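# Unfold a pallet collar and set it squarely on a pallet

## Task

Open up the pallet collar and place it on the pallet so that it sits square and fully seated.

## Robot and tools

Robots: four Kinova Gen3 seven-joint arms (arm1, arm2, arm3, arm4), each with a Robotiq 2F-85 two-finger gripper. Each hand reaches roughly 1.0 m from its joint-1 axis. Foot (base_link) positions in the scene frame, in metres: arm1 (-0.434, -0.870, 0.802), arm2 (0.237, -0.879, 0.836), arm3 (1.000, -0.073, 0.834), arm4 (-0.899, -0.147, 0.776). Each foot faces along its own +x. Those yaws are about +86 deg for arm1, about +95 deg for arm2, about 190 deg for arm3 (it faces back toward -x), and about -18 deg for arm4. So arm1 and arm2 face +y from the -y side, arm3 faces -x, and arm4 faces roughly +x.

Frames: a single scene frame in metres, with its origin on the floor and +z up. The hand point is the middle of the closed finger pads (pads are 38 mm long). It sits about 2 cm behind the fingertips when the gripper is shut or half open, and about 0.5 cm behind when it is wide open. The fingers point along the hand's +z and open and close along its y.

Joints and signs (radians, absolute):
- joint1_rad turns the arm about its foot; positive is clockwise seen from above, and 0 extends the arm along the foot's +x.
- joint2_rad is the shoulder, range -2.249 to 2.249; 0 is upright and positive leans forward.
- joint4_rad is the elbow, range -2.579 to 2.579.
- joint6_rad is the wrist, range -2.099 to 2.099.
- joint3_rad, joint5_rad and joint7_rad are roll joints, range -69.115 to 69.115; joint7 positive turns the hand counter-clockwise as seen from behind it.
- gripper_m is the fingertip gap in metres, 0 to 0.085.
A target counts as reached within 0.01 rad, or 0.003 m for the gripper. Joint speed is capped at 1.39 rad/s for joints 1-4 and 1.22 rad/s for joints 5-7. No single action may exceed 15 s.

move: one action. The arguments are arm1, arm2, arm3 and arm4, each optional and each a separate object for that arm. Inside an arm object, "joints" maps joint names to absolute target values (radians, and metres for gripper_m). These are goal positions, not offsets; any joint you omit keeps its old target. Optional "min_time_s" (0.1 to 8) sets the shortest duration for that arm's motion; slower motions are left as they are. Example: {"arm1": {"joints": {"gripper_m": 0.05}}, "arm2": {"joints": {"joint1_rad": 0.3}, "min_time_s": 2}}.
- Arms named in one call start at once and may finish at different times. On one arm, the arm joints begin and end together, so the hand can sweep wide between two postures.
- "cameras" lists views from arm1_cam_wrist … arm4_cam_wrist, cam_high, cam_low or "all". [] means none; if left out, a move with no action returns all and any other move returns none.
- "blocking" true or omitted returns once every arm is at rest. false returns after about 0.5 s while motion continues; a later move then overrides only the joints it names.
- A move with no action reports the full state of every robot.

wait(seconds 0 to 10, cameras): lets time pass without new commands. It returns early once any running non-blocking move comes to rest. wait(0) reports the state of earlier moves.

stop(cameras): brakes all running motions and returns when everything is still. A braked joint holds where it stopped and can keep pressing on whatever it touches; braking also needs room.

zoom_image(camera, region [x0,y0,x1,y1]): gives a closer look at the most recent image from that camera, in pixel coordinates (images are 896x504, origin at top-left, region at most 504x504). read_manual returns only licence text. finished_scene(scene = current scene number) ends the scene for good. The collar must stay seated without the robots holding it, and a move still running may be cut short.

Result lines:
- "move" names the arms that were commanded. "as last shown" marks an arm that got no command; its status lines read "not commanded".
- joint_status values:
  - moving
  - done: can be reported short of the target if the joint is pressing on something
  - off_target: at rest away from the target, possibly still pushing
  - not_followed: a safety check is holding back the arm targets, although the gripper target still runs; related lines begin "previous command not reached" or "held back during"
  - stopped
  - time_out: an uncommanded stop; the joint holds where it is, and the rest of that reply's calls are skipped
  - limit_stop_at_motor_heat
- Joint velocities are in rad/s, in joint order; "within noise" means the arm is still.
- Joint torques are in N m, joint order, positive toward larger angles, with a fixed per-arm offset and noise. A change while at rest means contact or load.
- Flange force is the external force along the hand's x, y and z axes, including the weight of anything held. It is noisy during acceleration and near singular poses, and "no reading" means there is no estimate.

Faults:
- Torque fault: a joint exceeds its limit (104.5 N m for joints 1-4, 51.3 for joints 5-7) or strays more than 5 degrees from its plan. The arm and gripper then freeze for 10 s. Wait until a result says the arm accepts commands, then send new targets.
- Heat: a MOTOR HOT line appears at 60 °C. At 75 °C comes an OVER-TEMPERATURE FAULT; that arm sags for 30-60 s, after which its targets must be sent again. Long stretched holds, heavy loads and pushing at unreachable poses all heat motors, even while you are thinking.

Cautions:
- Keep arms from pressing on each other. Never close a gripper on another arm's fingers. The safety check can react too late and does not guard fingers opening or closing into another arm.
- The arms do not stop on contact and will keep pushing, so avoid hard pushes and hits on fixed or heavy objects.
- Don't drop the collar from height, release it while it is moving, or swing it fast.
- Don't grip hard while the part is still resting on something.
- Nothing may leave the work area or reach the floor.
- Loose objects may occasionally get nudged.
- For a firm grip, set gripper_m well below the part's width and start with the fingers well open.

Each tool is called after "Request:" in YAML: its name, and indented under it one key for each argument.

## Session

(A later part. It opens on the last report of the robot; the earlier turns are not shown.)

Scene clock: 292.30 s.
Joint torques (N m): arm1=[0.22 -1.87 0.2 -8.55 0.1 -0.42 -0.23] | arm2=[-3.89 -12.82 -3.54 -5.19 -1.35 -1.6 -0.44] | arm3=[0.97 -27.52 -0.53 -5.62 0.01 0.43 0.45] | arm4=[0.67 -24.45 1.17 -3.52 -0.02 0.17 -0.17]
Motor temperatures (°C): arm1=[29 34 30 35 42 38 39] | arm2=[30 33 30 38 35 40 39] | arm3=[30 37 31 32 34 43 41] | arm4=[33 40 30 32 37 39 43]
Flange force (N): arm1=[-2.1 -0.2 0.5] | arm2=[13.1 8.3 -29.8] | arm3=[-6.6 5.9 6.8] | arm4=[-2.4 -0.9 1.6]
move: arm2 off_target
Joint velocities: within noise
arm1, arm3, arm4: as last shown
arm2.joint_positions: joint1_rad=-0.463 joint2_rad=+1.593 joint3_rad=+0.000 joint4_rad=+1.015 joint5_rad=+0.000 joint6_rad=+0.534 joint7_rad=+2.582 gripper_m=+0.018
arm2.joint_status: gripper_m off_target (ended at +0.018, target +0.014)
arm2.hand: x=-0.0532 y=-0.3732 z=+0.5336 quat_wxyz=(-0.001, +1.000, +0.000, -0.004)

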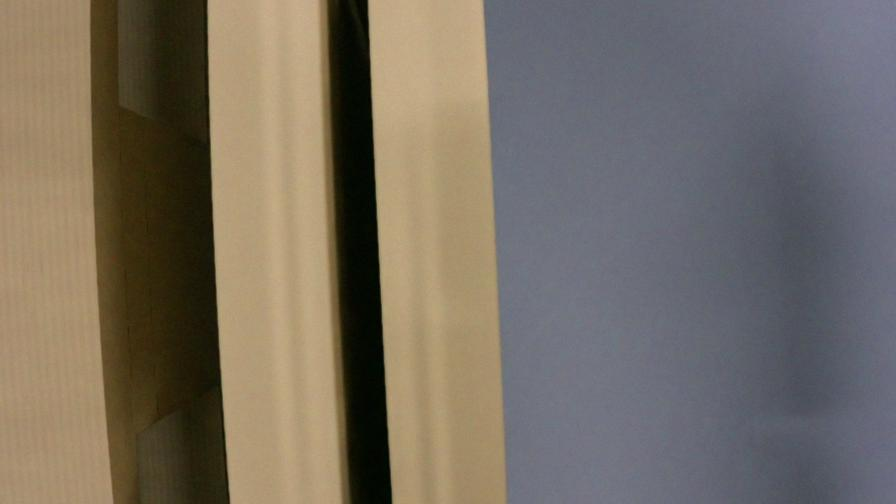

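Request:
move:
  arm2: {"joints":{"joint1_rad":-0.4867,"joint2_rad":1.5644,"joint4_rad":1.1215,"joint6_rad":0.4556,"joint7_rad":2.5587},"min_time_s":3}
  cameras: ["arm2_cam_wrist","arm3_cam_wrist","arm4_cam_wrist","cam_low"]

Scene clock: 317.30 s.
Joint torques (N m): arm1=[0.27 -1.81 0.2 -8.53 0.12 -0.44 -0.23] | arm2=[-6.54 -13.14 -7.26 -1.03 -2.36 1.66 -0.55] | arm3=[0.99 -27.52 -0.54 -5.61 0.02 0.46 0.47] | arm4=[0.76 -24.51 1.14 -3.43 -0.06 0.18 -0.13]
Motor temperatures (°C): arm1=[29 34 30 35 42 38 39] | arm2=[30 33 30 38 35 40 39] | arm3=[30 37 31 32 34 43 41] | arm4=[33 40 30 32 37 39 43]
Flange force (N): arm1=[-2.0 -0.2 0.4] | arm2=[12.9 -2.8 -18.8] | arm3=[-6.5 6.0 6.9] | arm4=[-2.9 -0.9 2.0]
move: arm2 done
Joint velocities: within noise
arm1, arm3, arm4: as last shown
arm2.joint_positions: joint1_rad=-0.487 joint2_rad=+1.564 joint3_rad=+0.000 joint4_rad=+1.122 joint5_rad=+0.000 joint6_rad=+0.456 joint7_rad=+2.559 gripper_m=+0.018
arm2.joint_status: all done
arm2.hand: x=-0.0531 y=-0.3980 z=+0.5339 quat_wxyz=(-0.001, +1.000, +0.000, -0.004)

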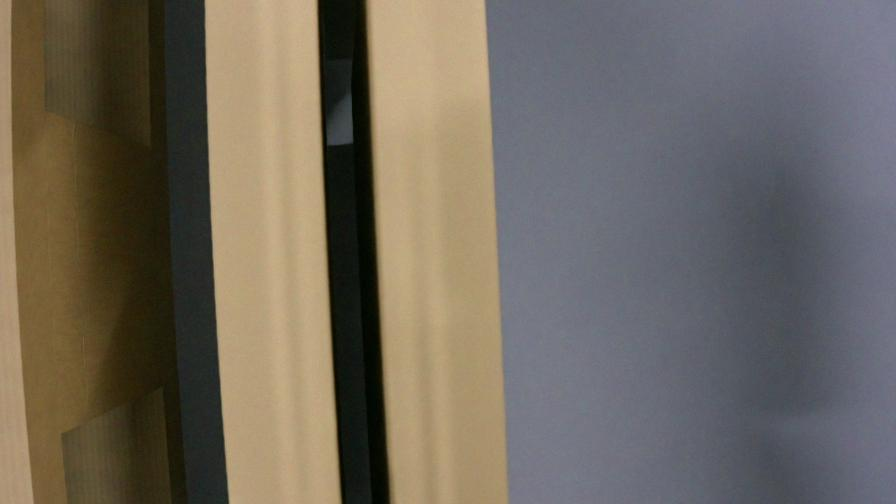

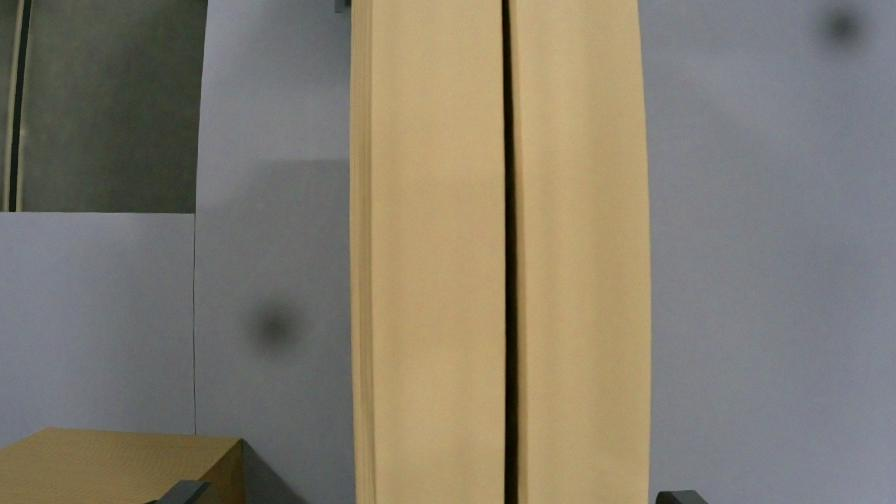

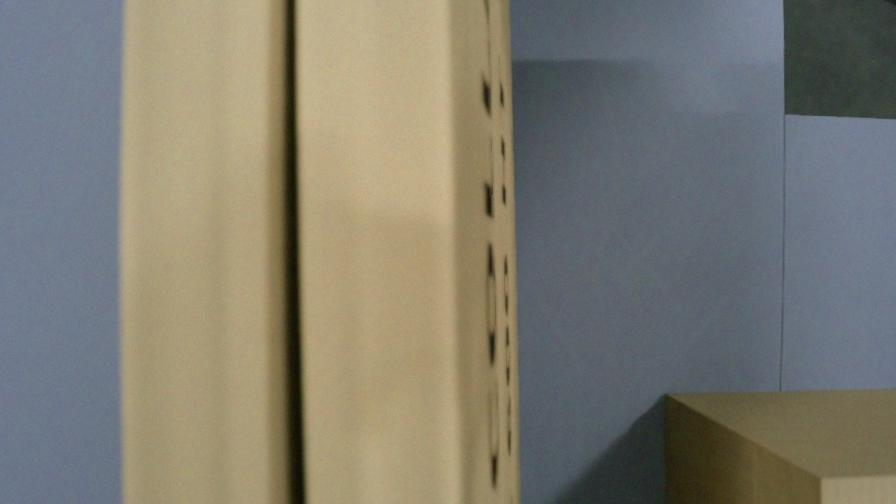

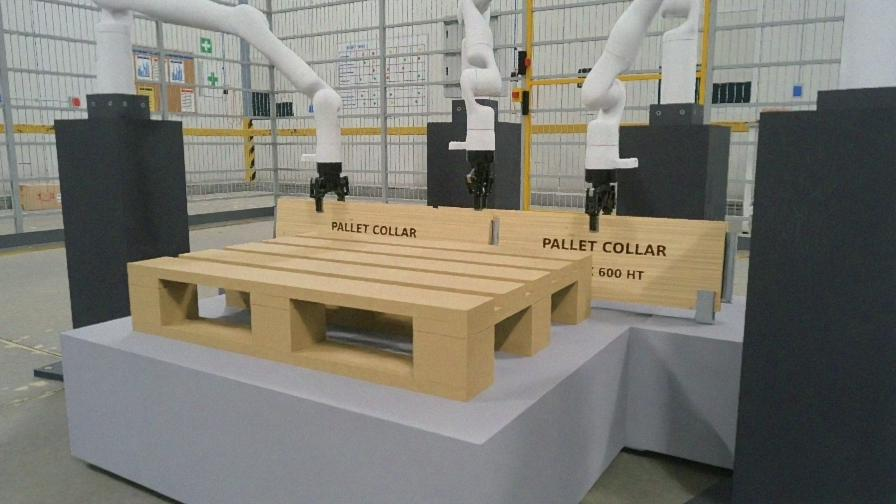

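Request:
move:
  arm3: {"joints":{"joint1_rad":-0.288,"joint2_rad":1.7543,"joint4_rad":0.6548,"joint6_rad":0.7325,"joint7_rad":1.1102},"min_time_s":3}
  arm4: {"joints":{"joint1_rad":0.0253,"joint2_rad":1.5066,"joint4_rad":1.1784,"joint6_rad":0.4566,"joint7_rad":1.9074},"min_time_s":3}
  cameras: ["arm2_cam_wrist","arm3_cam_wrist","arm4_cam_wrist","cam_low"]

Scene clock: 378.27 s.
Joint torques (N m): arm1=[0.21 -1.81 0.15 -8.52 0.12 -0.47 -0.23] | arm2=[-8.89 -13.38 -7.71 3.67 -1.11 4.32 0.81] | arm3=[3.9 -25.07 1.55 -3.82 0.84 1.14 0.41] | arm4=[-7.19 -20.19 -6.89 -1.87 -1.71 0.39 0.02]
Motor temperatures (°C): arm1=[29 34 30 35 42 38 39] | arm2=[31 33 30 38 35 40 39] | arm3=[30 37 31 32 34 43 41] | arm4=[33 40 30 32 37 39 43]
Flange force (N): arm1=[-2.0 -0.3 0.2] | arm2=[7.8 -14.9 -7.1] | arm3=[-4.9 10.0 4.7] | arm4=[1.1 -14.2 -4.7]
move: arm3 done; arm4 done
Joint velocities: within noise
arm1, arm2: as last shown
arm3.joint_positions: joint1_rad=-0.288 joint2_rad=+1.754 joint3_rad=+0.000 joint4_rad=+0.655 joint5_rad=+0.000 joint6_rad=+0.732 joint7_rad=+1.110 gripper_m=+0.085
arm3.joint_status: all done
arm3.hand: x=+0.4301 y=-0.3272 z=+0.4965 quat_wxyz=(+0.001, -1.000, +0.000, +0.000)
arm4.joint_positions: joint1_rad=+0.025 joint2_rad=+1.507 joint3_rad=+0.000 joint4_rad=+1.178 joint5_rad=+0.000 joint6_rad=+0.457 joint7_rad=+1.907 gripper_m=+0.085
arm4.joint_status: all done
arm4.hand: x=-0.3831 y=-0.3583 z=+0.4917 quat_wxyz=(+0.005, +0.000, -1.000, +0.006)

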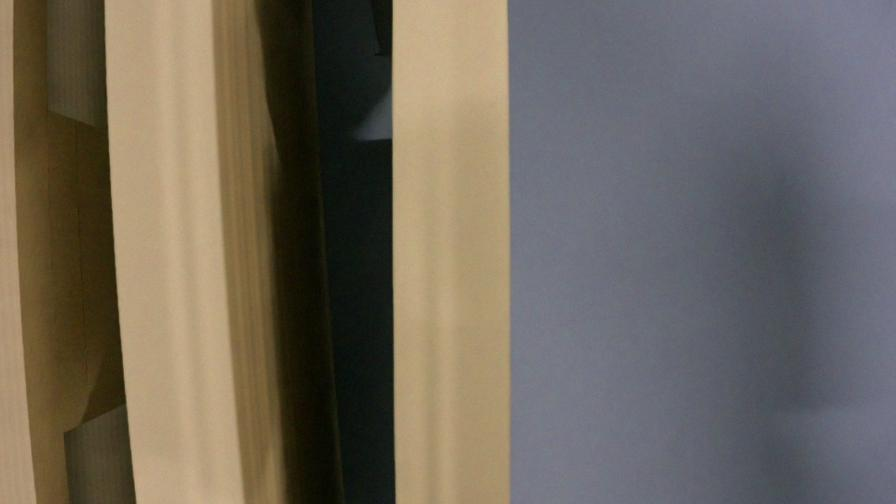

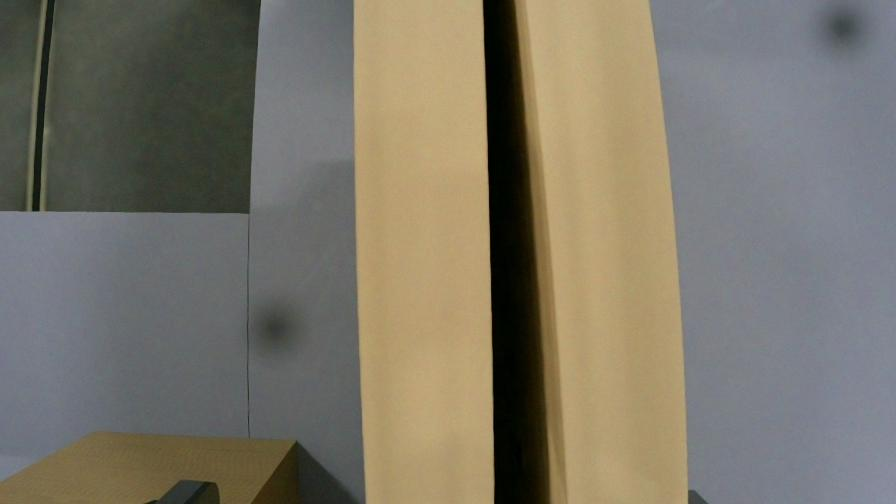

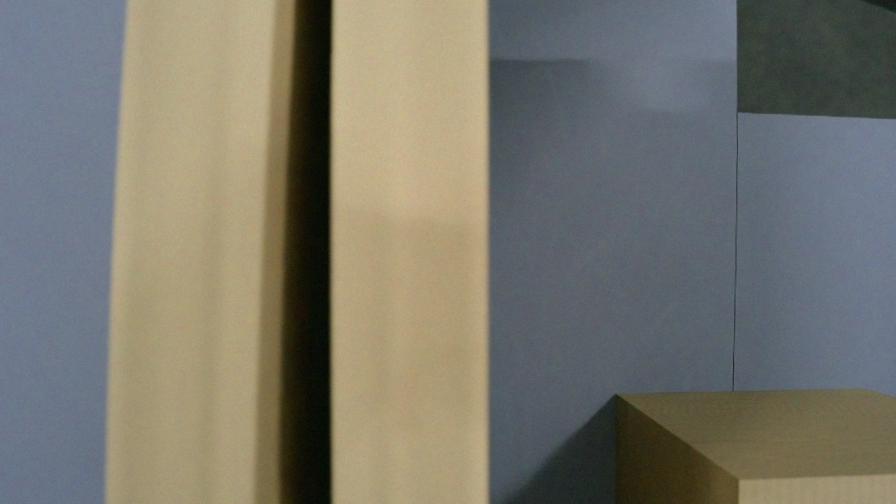

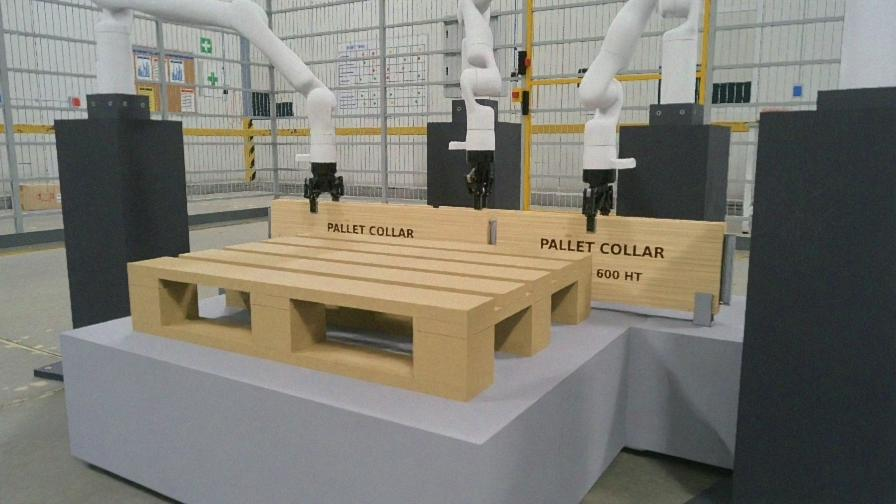

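Request:
move:
  arm2: {"joints":{"joint1_rad":-0.507,"joint2_rad":1.5458,"joint4_rad":1.1991,"joint6_rad":0.3967,"joint7_rad":2.4584},"min_time_s":3}
  arm3: {"joints":{"joint1_rad":-0.2589,"joint2_rad":1.735,"joint4_rad":0.7133,"joint6_rad":0.6934,"joint7_rad":1.1393},"min_time_s":3}
  arm4: {"joints":{"joint1_rad":-0.0089,"joint2_rad":1.4986,"joint4_rad":1.2106,"joint6_rad":0.4325,"joint7_rad":1.8732},"min_time_s":3}
  cameras: ["arm2_cam_wrist","arm3_cam_wrist","arm4_cam_wrist","cam_low"]

Scene clock: 426.30 s.
Joint torques (N m): arm1=[0.25 -1.79 0.23 -8.6 0.08 -0.44 -0.22] | arm2=[-52.98 0.22 -58.23 56.71 -12.11 35.88 -0.52] | arm3=[39.96 -1.78 29.06 12.49 10.77 9.17 -0.04] | arm4=[-52.74 4.81 -55.17 12.52 -11.52 6.23 0.87]
Motor temperatures (°C): arm1=[29 34 30 35 42 38 39] | arm2=[32 33 31 40 35 42 39] | arm3=[31 38 31 32 34 43 41] | arm4=[34 40 31 32 37 39 43]
Flange force (N): arm1=[-1.9 -0.1 0.7] | arm2=[6.0 -156.6 85.4] | arm3=[-0.8 70.6 -8.9] | arm4=[8.9 -98.0 -31.2]
move: arm2 time_out; arm3 done; arm4 done
TORQUE WARNING: arm2's joint6_rad reached its warning level (29.4 N m). A warning alone does not stop the arm.
Joint velocities: within noise
arm1.joint_positions: joint1_rad=-0.367 joint2_rad=-0.377 joint3_rad=-0.057 joint4_rad=+1.429 joint5_rad=-0.042 joint6_rad=+1.959 joint7_rad=+1.590 gripper_m=+0.085
arm1.joint_status: not commanded
arm1.hand: x=-0.4765 y=-0.7218 z=+1.3267 quat_wxyz=(-0.030, +0.829, -0.555, -0.063)
arm2.joint_positions: joint1_rad=-0.506 joint2_rad=+1.546 joint3_rad=+0.000 joint4_rad=+1.199 joint5_rad=+0.000 joint6_rad=+0.383 joint7_rad=+2.458 gripper_m=+0.018
arm2.joint_status: joint6_rad time_out (moved -0.073 of -0.059); the others done
arm2.hand: x=-0.0552 y=-0.4139 z=+0.5341 quat_wxyz=(-0.007, +0.999, -0.040, -0.008)
arm3.joint_positions: joint1_rad=-0.259 joint2_rad=+1.735 joint3_rad=+0.000 joint4_rad=+0.713 joint5_rad=+0.000 joint6_rad=+0.693 joint7_rad=+1.139 gripper_m=+0.085
arm3.joint_status: all done
arm3.hand: x=+0.4301 y=-0.3072 z=+0.4965 quat_wxyz=(+0.001, -1.000, +0.000, +0.000)
arm4.joint_positions: joint1_rad=-0.007 joint2_rad=+1.499 joint3_rad=+0.000 joint4_rad=+1.211 joint5_rad=+0.000 joint6_rad=+0.433 joint7_rad=+1.873 gripper_m=+0.085
arm4.joint_status: all done
arm4.hand: x=-0.3835 y=-0.3392 z=+0.4915 quat_wxyz=(+0.005, -0.001, -1.000, +0.006)

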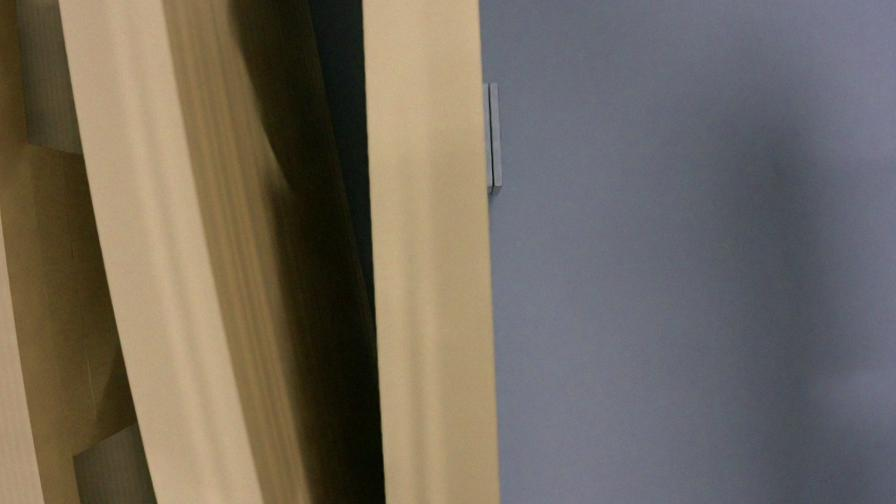

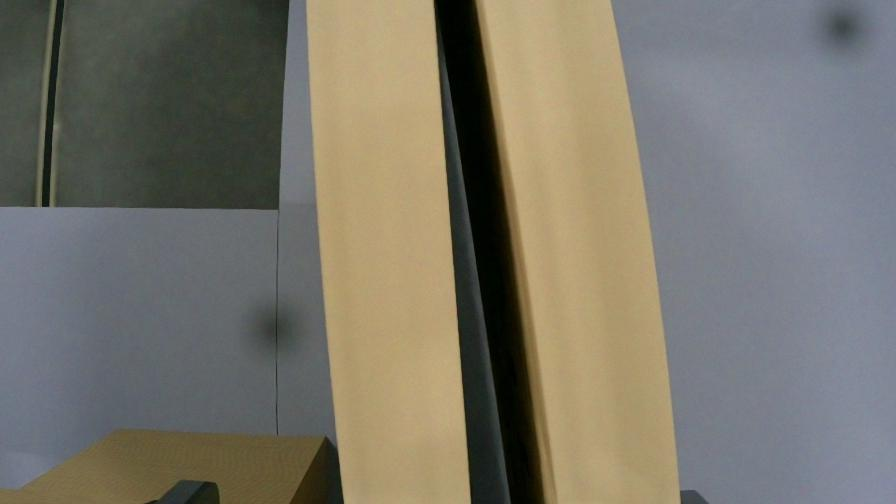

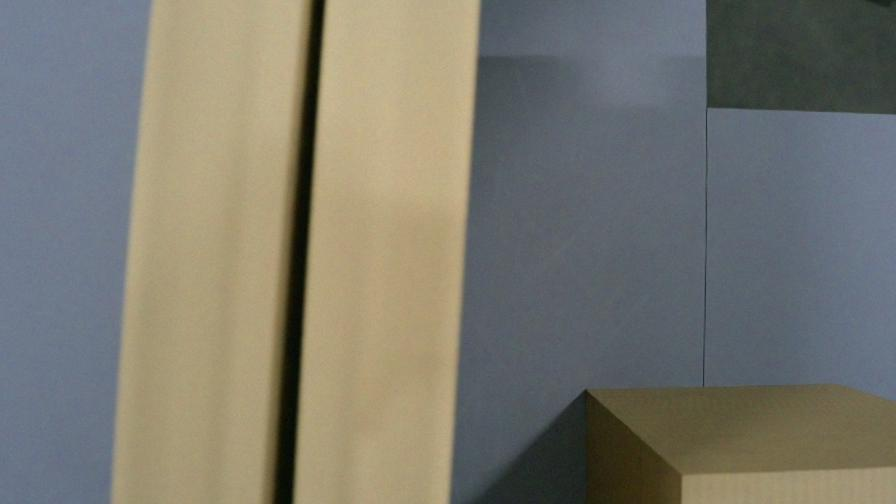

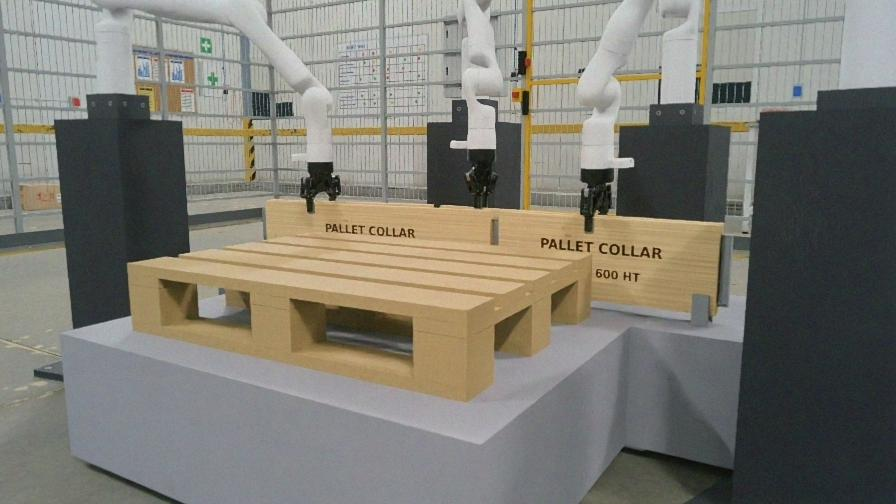

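Request:
move:
  arm2: {"joints":{"joint1_rad":-0.4867,"joint2_rad":1.5644,"joint4_rad":1.1215,"joint6_rad":0.4556,"joint7_rad":2.5587},"min_time_s":2}
  arm3: {"joints":{"joint1_rad":-0.288,"joint2_rad":1.7543,"joint4_rad":0.6548,"joint6_rad":0.7325,"joint7_rad":1.1102},"min_time_s":2}
  arm4: {"joints":{"joint1_rad":0.0253,"joint2_rad":1.5066,"joint4_rad":1.1784,"joint6_rad":0.4566,"joint7_rad":1.9074},"min_time_s":2}
  cameras: ["arm2_cam_wrist","arm3_cam_wrist","arm4_cam_wrist","cam_low"]

Scene clock: 472.97 s.
Joint torques (N m): arm1=[0.22 -1.87 0.14 -8.61 0.11 -0.43 -0.21] | arm2=[-1.28 -15.72 1.18 -4.99 1.56 -1.03 1.37] | arm3=[0.97 -27.27 -0.54 -5.24 0.03 0.46 0.45] | arm4=[0.76 -24.32 1.13 -3.24 -0.03 0.13 -0.21]
Motor temperatures (°C): arm1=[29 34 30 35 42 38 39] | arm2=[42 32 40 49 37 53 39] | arm3=[34 36 34 33 35 44 41] | arm4=[42 39 38 33 39 39 43]
Flange force (N): arm1=[-2.0 -0.3 0.7] | arm2=[5.3 9.5 -22.0] | arm3=[-5.4 5.1 6.3] | arm4=[-2.9 -0.9 2.0]
move: arm2 done; arm3 done; arm4 done
TORQUE WARNING: arm2's joint6_rad reached its warning level (29.4 N m). A warning alone does not stop the arm.
Joint velocities: within noise
arm1: as last shown
arm2.joint_positions: joint1_rad=-0.487 joint2_rad=+1.564 joint3_rad=+0.000 joint4_rad=+1.121 joint5_rad=+0.000 joint6_rad=+0.456 joint7_rad=+2.559 gripper_m=+0.018
arm2.joint_status: all done
arm2.hand: x=-0.0531 y=-0.3980 z=+0.5339 quat_wxyz=(-0.001, +1.000, +0.000, -0.004)
arm3.joint_positions: joint1_rad=-0.288 joint2_rad=+1.754 joint3_rad=+0.000 joint4_rad=+0.655 joint5_rad=+0.000 joint6_rad=+0.732 joint7_rad=+1.110 gripper_m=+0.085
arm3.joint_status: all done
arm3.hand: x=+0.4301 y=-0.3272 z=+0.4965 quat_wxyz=(+0.001, -1.000, +0.000, +0.000)
arm4.joint_positions: joint1_rad=+0.025 joint2_rad=+1.507 joint3_rad=+0.000 joint4_rad=+1.178 joint5_rad=+0.000 joint6_rad=+0.457 joint7_rad=+1.907 gripper_m=+0.085
arm4.joint_status: all done
arm4.hand: x=-0.3831 y=-0.3583 z=+0.4917 quat_wxyz=(+0.005, +0.000, -1.000, +0.006)

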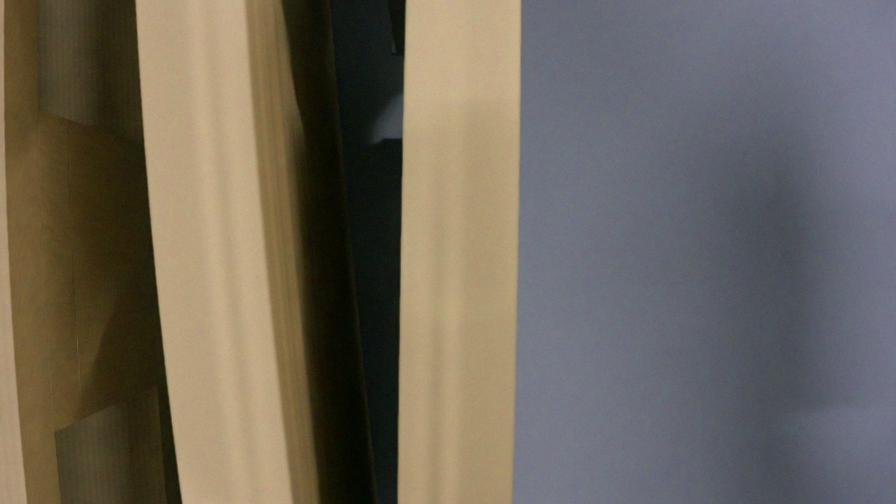

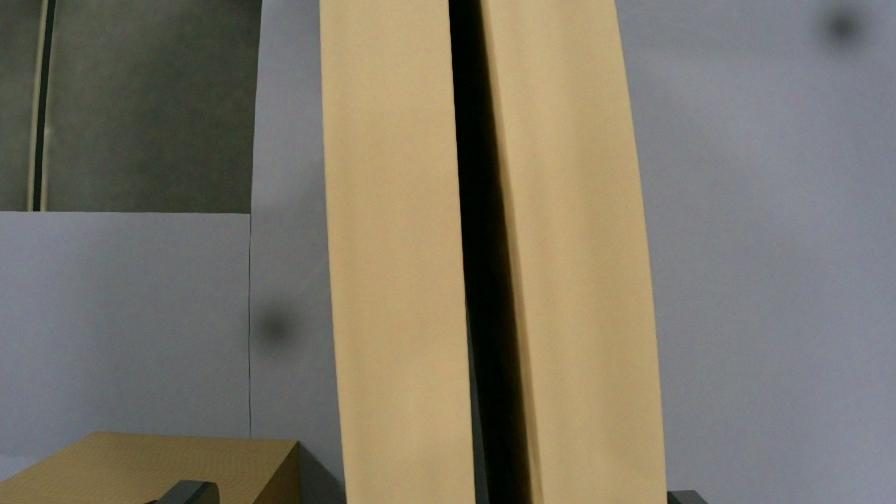

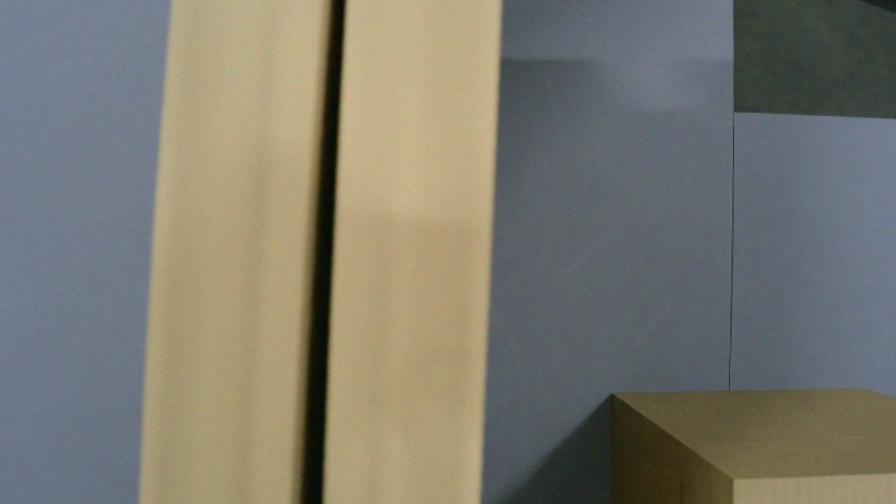

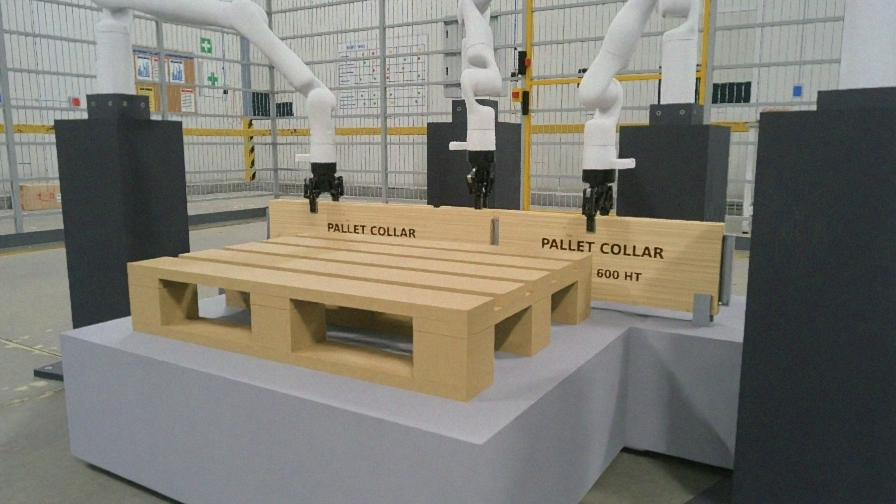

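Request:
move:
  arm2: {"joints":{"gripper_m":0.034}}

Request:
move:
  arm2: {"joints":{"joint2_rad":1.3602,"joint4_rad":1.2925,"joint6_rad":0.489},"min_time_s":2}
  arm3: {"joints":{"joint2_rad":1.496,"joint4_rad":0.9377,"joint6_rad":0.7079},"min_time_s":2}
  arm4: {"joints":{"joint2_rad":1.2733,"joint4_rad":1.3479,"joint6_rad":0.5205},"min_time_s":2}
  cameras: ["arm2_cam_wrist","arm3_cam_wrist","arm4_cam_wrist","cam_low"]

Scene clock: 499.47 s.
Joint torques (N m): arm1=[0.17 -1.85 0.18 -8.63 0.07 -0.39 -0.28] | arm2=[-0.45 -24.59 0.56 -5.95 -0.06 -0.1 -0.15] | arm3=[0.96 -27.25 -0.51 -5.27 0.03 0.46 0.45] | arm4=[0.75 -24.29 1.15 -3.14 -0.05 0.14 -0.17]
Motor temperatures (°C): arm1=[29 34 30 35 42 38 39] | arm2=[40 32 38 46 37 50 40] | arm3=[33 37 34 33 35 43 41] | arm4=[41 39 37 33 39 39 43]
Flange force (N): arm1=[-2.0 -0.4 0.9] | arm2=[5.0 6.6 -3.2] | arm3=[-5.2 5.0 6.1] | arm4=[-3.2 -1.0 2.1]
move: arm2 done
Joint velocities: within noise
arm1, arm3, arm4: as last shown
arm2.joint_positions: joint1_rad=-0.487 joint2_rad=+1.564 joint3_rad=+0.000 joint4_rad=+1.121 joint5_rad=+0.000 joint6_rad=+0.456 joint7_rad=+2.559 gripper_m=+0.034
arm2.joint_status: all done
arm2.hand: x=-0.0531 y=-0.3980 z=+0.5339 quat_wxyz=(-0.001, +1.000, +0.000, -0.004)
pictures: none

Scene clock: 501.77 s.
Joint torques (N m): arm1=[0.17 -1.82 0.17 -8.68 0.08 -0.45 -0.23] | arm2=[-0.48 -24.47 0.52 -6.21 -0.06 -0.12 -0.17] | arm3=[0.95 -27.42 -0.54 -5.05 0.02 0.44 0.45] | arm4=[0.7 -23.95 1.11 -3.68 -0.07 0.17 -0.17]
Motor temperatures (°C): arm1=[29 34 30 35 42 38 39] | arm2=[40 32 38 46 37 50 40] | arm3=[33 37 33 33 35 43 41] | arm4=[41 39 37 33 39 39 43]
Flange force (N): arm1=[-1.8 -0.3 0.9] | arm2=[4.7 6.0 -1.6] | arm3=[-3.9 4.5 4.6] | arm4=[-2.9 -0.9 1.4]
move: arm2 done; arm3 done; arm4 done
Joint velocities: within noise
arm1: as last shown
arm2.joint_positions: joint1_rad=-0.487 joint2_rad=+1.360 joint3_rad=+0.000 joint4_rad=+1.292 joint5_rad=+0.000 joint6_rad=+0.489 joint7_rad=+2.559 gripper_m=+0.034
arm2.joint_status: all done
arm2.hand: x=-0.0523 y=-0.3983 z=+0.6239 quat_wxyz=(-0.001, +1.000, +0.000, -0.004)
arm3.joint_positions: joint1_rad=-0.288 joint2_rad=+1.496 joint3_rad=+0.000 joint4_rad=+0.938 joint5_rad=+0.000 joint6_rad=+0.708 joint7_rad=+1.110 gripper_m=+0.085
arm3.joint_status: all done
arm3.hand: x=+0.4300 y=-0.3274 z=+0.5996 quat_wxyz=(+0.001, -1.000, +0.000, +0.000)
arm4.joint_positions: joint1_rad=+0.025 joint2_rad=+1.273 joint3_rad=+0.000 joint4_rad=+1.348 joint5_rad=+0.000 joint6_rad=+0.520 joint7_rad=+1.907 gripper_m=+0.085
arm4.joint_status: all done
arm4.hand: x=-0.3821 y=-0.3570 z=+0.5974 quat_wxyz=(+0.005, +0.000, -1.000, +0.006)

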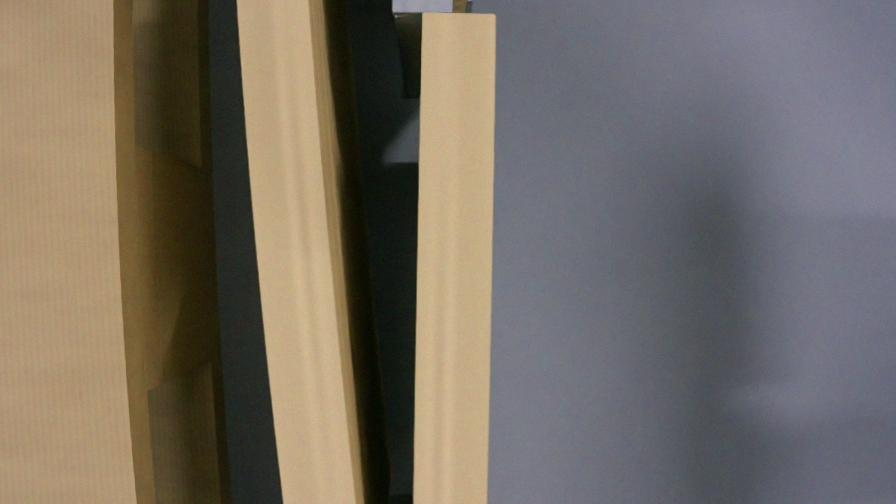

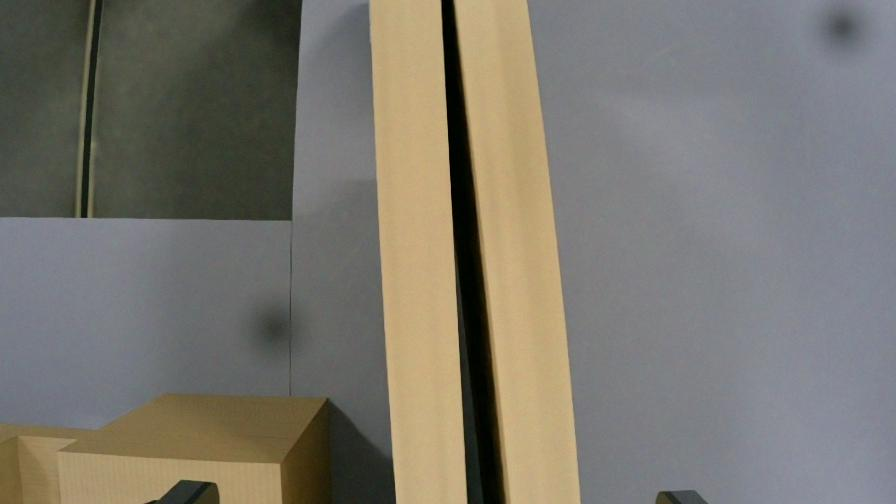

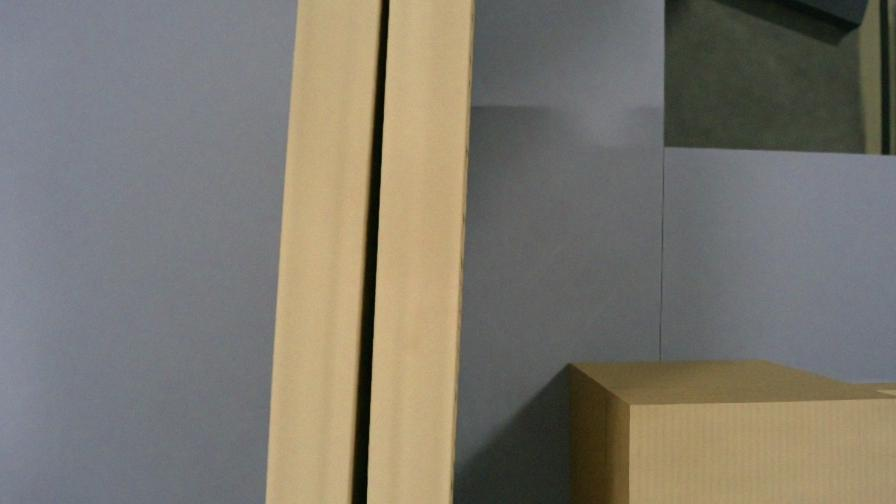

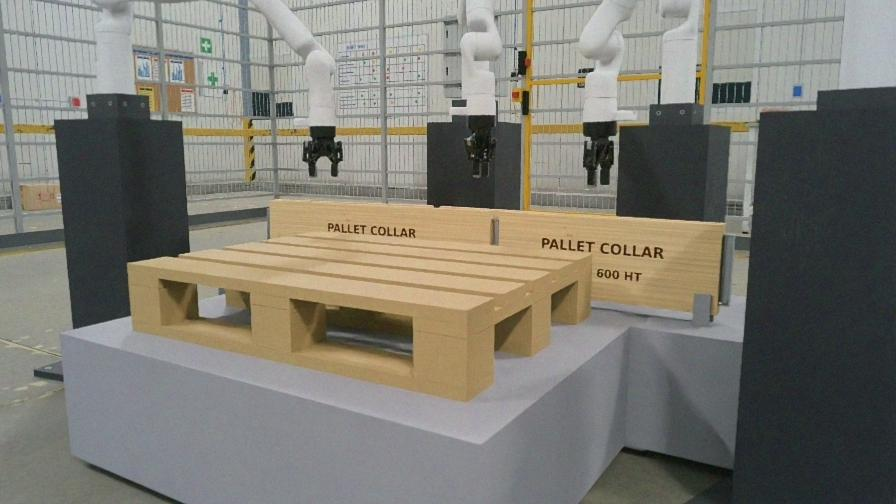

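Request:
move:
  arm2: {"joints":{"joint1_rad":-0.3207,"joint2_rad":1.3355,"joint4_rad":1.3894,"joint6_rad":0.4167,"joint7_rad":2.7247,"gripper_m":0.0},"min_time_s":2}
  cameras: ["arm2_cam_wrist"]

Scene clock: 517.87 s.
Joint torques (N m): arm1=[0.21 -1.82 0.24 -8.57 0.1 -0.45 -0.24] | arm2=[-0.43 -23.8 0.55 -5.64 -0.05 -0.13 -0.18] | arm3=[0.99 -27.39 -0.5 -5.1 0.03 0.46 0.45] | arm4=[0.75 -23.87 1.06 -3.67 -0.07 0.1 -0.19]
Motor temperatures (°C): arm1=[29 34 30 35 42 38 39] | arm2=[39 33 37 45 37 48 40] | arm3=[33 37 33 32 34 43 41] | arm4=[40 40 37 33 39 39 43]
Flange force (N): arm1=[-2.0 -0.1 0.5] | arm2=[3.5 6.3 -1.5] | arm3=[-3.5 4.3 4.4] | arm4=[-3.1 -0.9 1.1]
move: arm2 done
Joint velocities: within noise
arm1, arm3, arm4: as last shown
arm2.joint_positions: joint1_rad=-0.321 joint2_rad=+1.335 joint3_rad=+0.000 joint4_rad=+1.389 joint5_rad=+0.000 joint6_rad=+0.417 joint7_rad=+2.725 gripper_m=+0.000
arm2.joint_status: all done
arm2.hand: x=+0.0402 y=-0.3782 z=+0.6234 quat_wxyz=(-0.001, +1.000, +0.000, -0.004)

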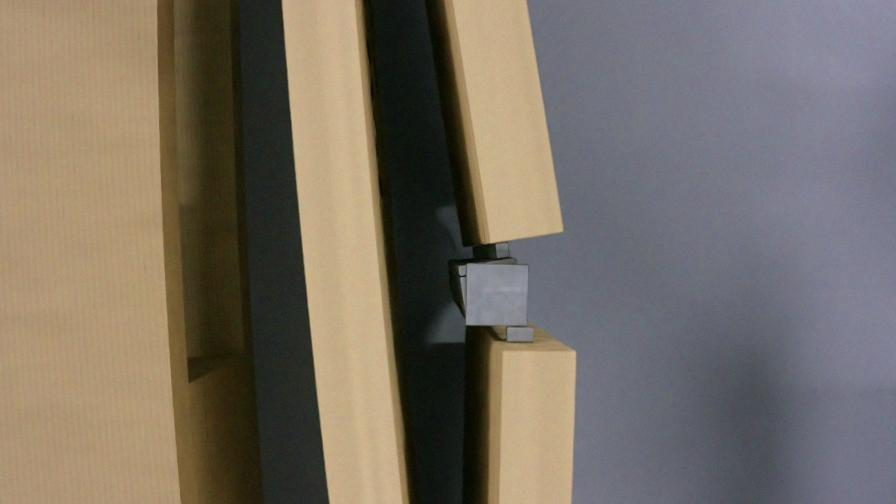

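Request:
move:
  arm2: {"joints":{"joint2_rad":1.538,"joint4_rad":1.2262,"joint6_rad":0.3774},"min_time_s":2}

Request:
move:
  arm2: {"joints":{"gripper_m":0.03}}
  cameras: ["arm2_cam_wrist","cam_low"]

Scene clock: 529.50 s.
Joint torques (N m): arm1=[0.18 -1.85 0.15 -8.61 0.1 -0.41 -0.24] | arm2=[-0.47 -23.99 0.56 -5.27 -0.04 -0.1 -0.17] | arm3=[0.97 -27.4 -0.51 -5.08 0.01 0.47 0.44] | arm4=[0.74 -23.94 1.12 -3.75 -0.06 0.2 -0.17]
Motor temperatures (°C): arm1=[29 34 30 35 42 38 39] | arm2=[38 34 37 45 36 48 40] | arm3=[33 38 33 32 34 43 41] | arm4=[40 40 36 32 38 39 43]
Flange force (N): arm1=[-2.0 -0.4 0.8] | arm2=[3.6 6.6 -2.8] | arm3=[-3.7 4.3 4.4] | arm4=[-2.5 -0.7 1.3]
move: arm2 done
Joint velocities: within noise
arm1, arm3, arm4: as last shown
arm2.joint_positions: joint1_rad=-0.321 joint2_rad=+1.538 joint3_rad=+0.000 joint4_rad=+1.226 joint5_rad=+0.000 joint6_rad=+0.377 joint7_rad=+2.725 gripper_m=+0.000
arm2.joint_status: all done
arm2.hand: x=+0.0395 y=-0.3780 z=+0.5343 quat_wxyz=(-0.001, +1.000, +0.000, -0.004)
pictures: none

Scene clock: 530.30 s.
Joint torques (N m): arm1=[0.31 -1.88 0.23 -8.58 0.13 -0.45 -0.21] | arm2=[-1.12 -20.72 -0.24 -1.81 -0.16 1.65 -0.15] | arm3=[0.98 -27.41 -0.53 -5.03 0.01 0.47 0.47] | arm4=[0.73 -24.01 1.16 -3.78 -0.09 0.16 -0.12]
Motor temperatures (°C): arm1=[29 34 30 35 42 38 39] | arm2=[38 34 37 45 36 48 40] | arm3=[33 38 33 32 34 43 41] | arm4=[40 40 36 32 38 39 43]
Flange force (N): arm1=[-2.1 0.0 0.5] | arm2=[2.5 0.6 -2.6] | arm3=[-3.9 4.5 4.6] | arm4=[-2.6 -0.7 1.4]
move: arm2 done
Joint velocities: within noise
arm1, arm3, arm4: as last shown
arm2.joint_positions: joint1_rad=-0.321 joint2_rad=+1.538 joint3_rad=+0.000 joint4_rad=+1.226 joint5_rad=+0.000 joint6_rad=+0.377 joint7_rad=+2.725 gripper_m=+0.030
arm2.joint_status: all done
arm2.hand: x=+0.0395 y=-0.3780 z=+0.5343 quat_wxyz=(-0.001, +1.000, +0.000, -0.004)

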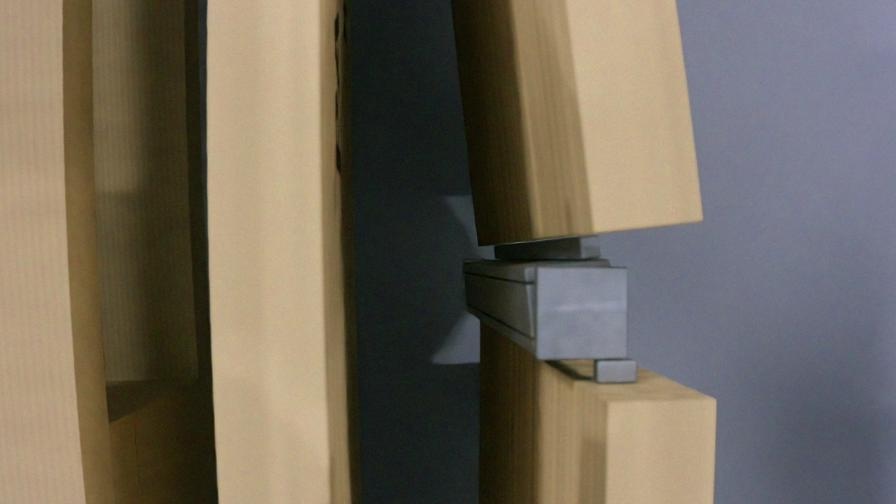

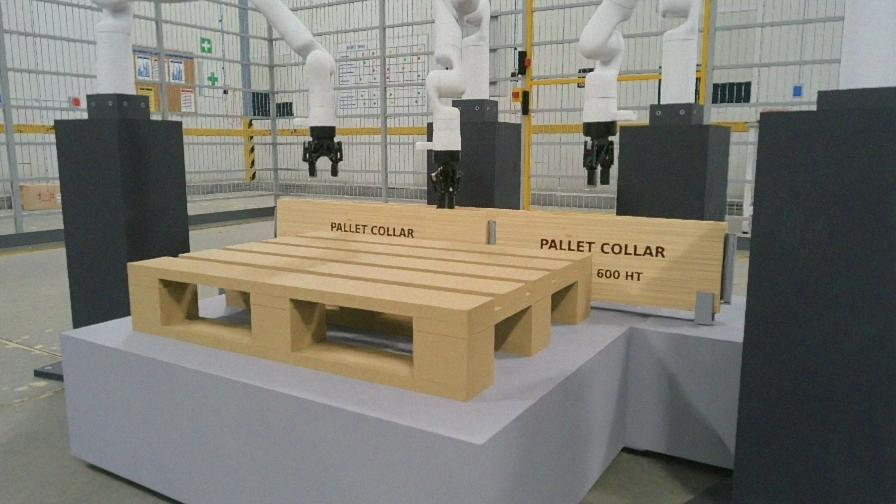

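Request:
move:
  arm2: {"joints":{"joint2_rad":1.5615,"joint4_rad":1.2033,"joint6_rad":0.3768,"gripper_m":0.055},"min_time_s":1}

Request:
move:
  arm2: {"joints":{"joint2_rad":1.5805,"joint4_rad":1.1843,"joint6_rad":0.3768,"gripper_m":0.085},"min_time_s":1.2}
  cameras: ["arm2_cam_wrist","arm3_cam_wrist","arm4_cam_wrist","cam_low"]

Scene clock: 539.37 s.
Joint torques (N m): arm1=[0.22 -1.89 0.17 -8.53 0.11 -0.42 -0.24] | arm2=[-7.05 16.85 -7.96 7.42 -1.36 2.53 0.1] | arm3=[0.98 -27.36 -0.51 -5.08 0.03 0.44 0.47] | arm4=[0.74 -23.93 1.16 -3.73 -0.05 0.13 -0.17]
Motor temperatures (°C): arm1=[29 34 30 35 42 38 39] | arm2=[38 34 36 44 36 47 40] | arm3=[32 38 33 32 34 43 41] | arm4=[40 40 36 32 38 39 43]
Flange force (N): arm1=[-2.2 -0.3 0.4] | arm2=[11.6 -5.5 -70.0] | arm3=[-3.6 4.4 4.3] | arm4=[-2.8 -0.8 1.2]
move: arm2 done
Joint velocities: within noise
arm1, arm3, arm4: as last shown
arm2.joint_positions: joint1_rad=-0.321 joint2_rad=+1.561 joint3_rad=+0.000 joint4_rad=+1.203 joint5_rad=+0.000 joint6_rad=+0.377 joint7_rad=+2.725 gripper_m=+0.055
arm2.joint_status: all done
arm2.hand: x=+0.0394 y=-0.3778 z=+0.5244 quat_wxyz=(-0.001, +1.000, +0.000, -0.004)
pictures: none

Scene clock: 540.87 s.
Joint torques (N m): arm1=[0.24 -1.81 0.12 -8.58 0.09 -0.45 -0.25] | arm2=[-8.32 15.9 -9.39 -0.45 -1.23 -1.01 0.74] | arm3=[0.98 -27.41 -0.53 -5.1 0.04 0.43 0.45] | arm4=[0.7 -23.9 1.19 -3.74 -0.05 0.09 -0.16]
Motor temperatures (°C): arm1=[29 34 30 35 42 38 39] | arm2=[38 34 36 44 36 47 39] | arm3=[32 38 33 32 34 43 41] | arm4=[40 41 36 32 38 39 43]
Flange force (N): arm1=[-1.9 -0.5 0.5] | arm2=[20.4 14.0 -86.7] | arm3=[-3.7 4.4 4.4] | arm4=[-2.8 -0.9 1.1]
move: arm2 done
Joint velocities: within noise
arm1.joint_positions: joint1_rad=-0.367 joint2_rad=-0.377 joint3_rad=-0.057 joint4_rad=+1.429 joint5_rad=-0.042 joint6_rad=+1.959 joint7_rad=+1.590 gripper_m=+0.085
arm1.joint_status: not commanded
arm1.hand: x=-0.4765 y=-0.7218 z=+1.3267 quat_wxyz=(-0.030, +0.829, -0.555, -0.063)
arm2.joint_positions: joint1_rad=-0.321 joint2_rad=+1.580 joint3_rad=+0.000 joint4_rad=+1.184 joint5_rad=+0.000 joint6_rad=+0.377 joint7_rad=+2.725 gripper_m=+0.085
arm2.joint_status: all done
arm2.hand: x=+0.0394 y=-0.3778 z=+0.5164 quat_wxyz=(-0.001, +1.000, +0.000, -0.004)
arm3, arm4: as last shown

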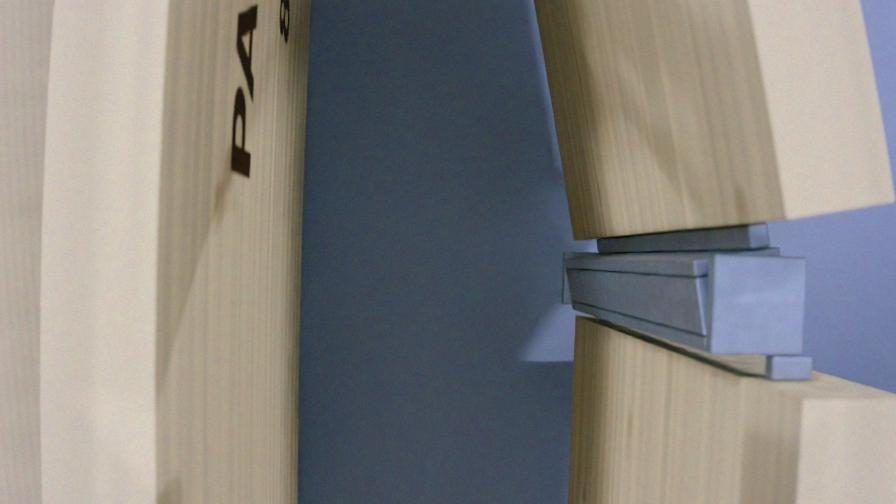

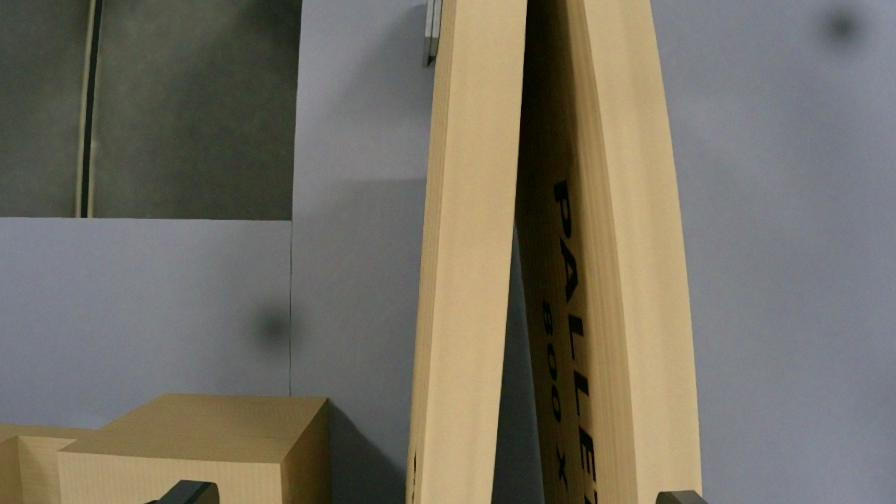

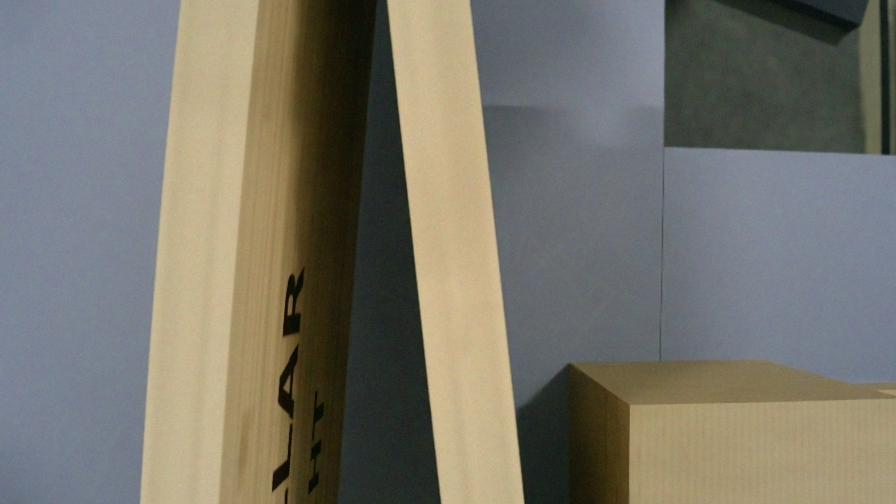

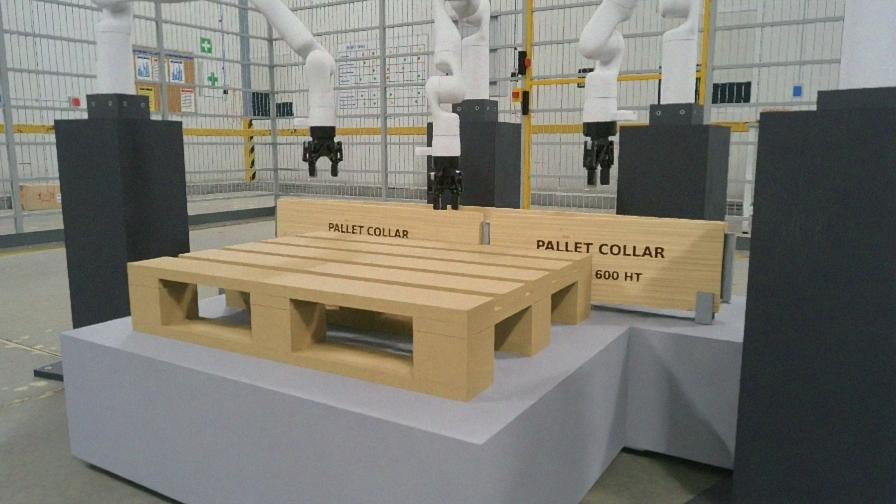

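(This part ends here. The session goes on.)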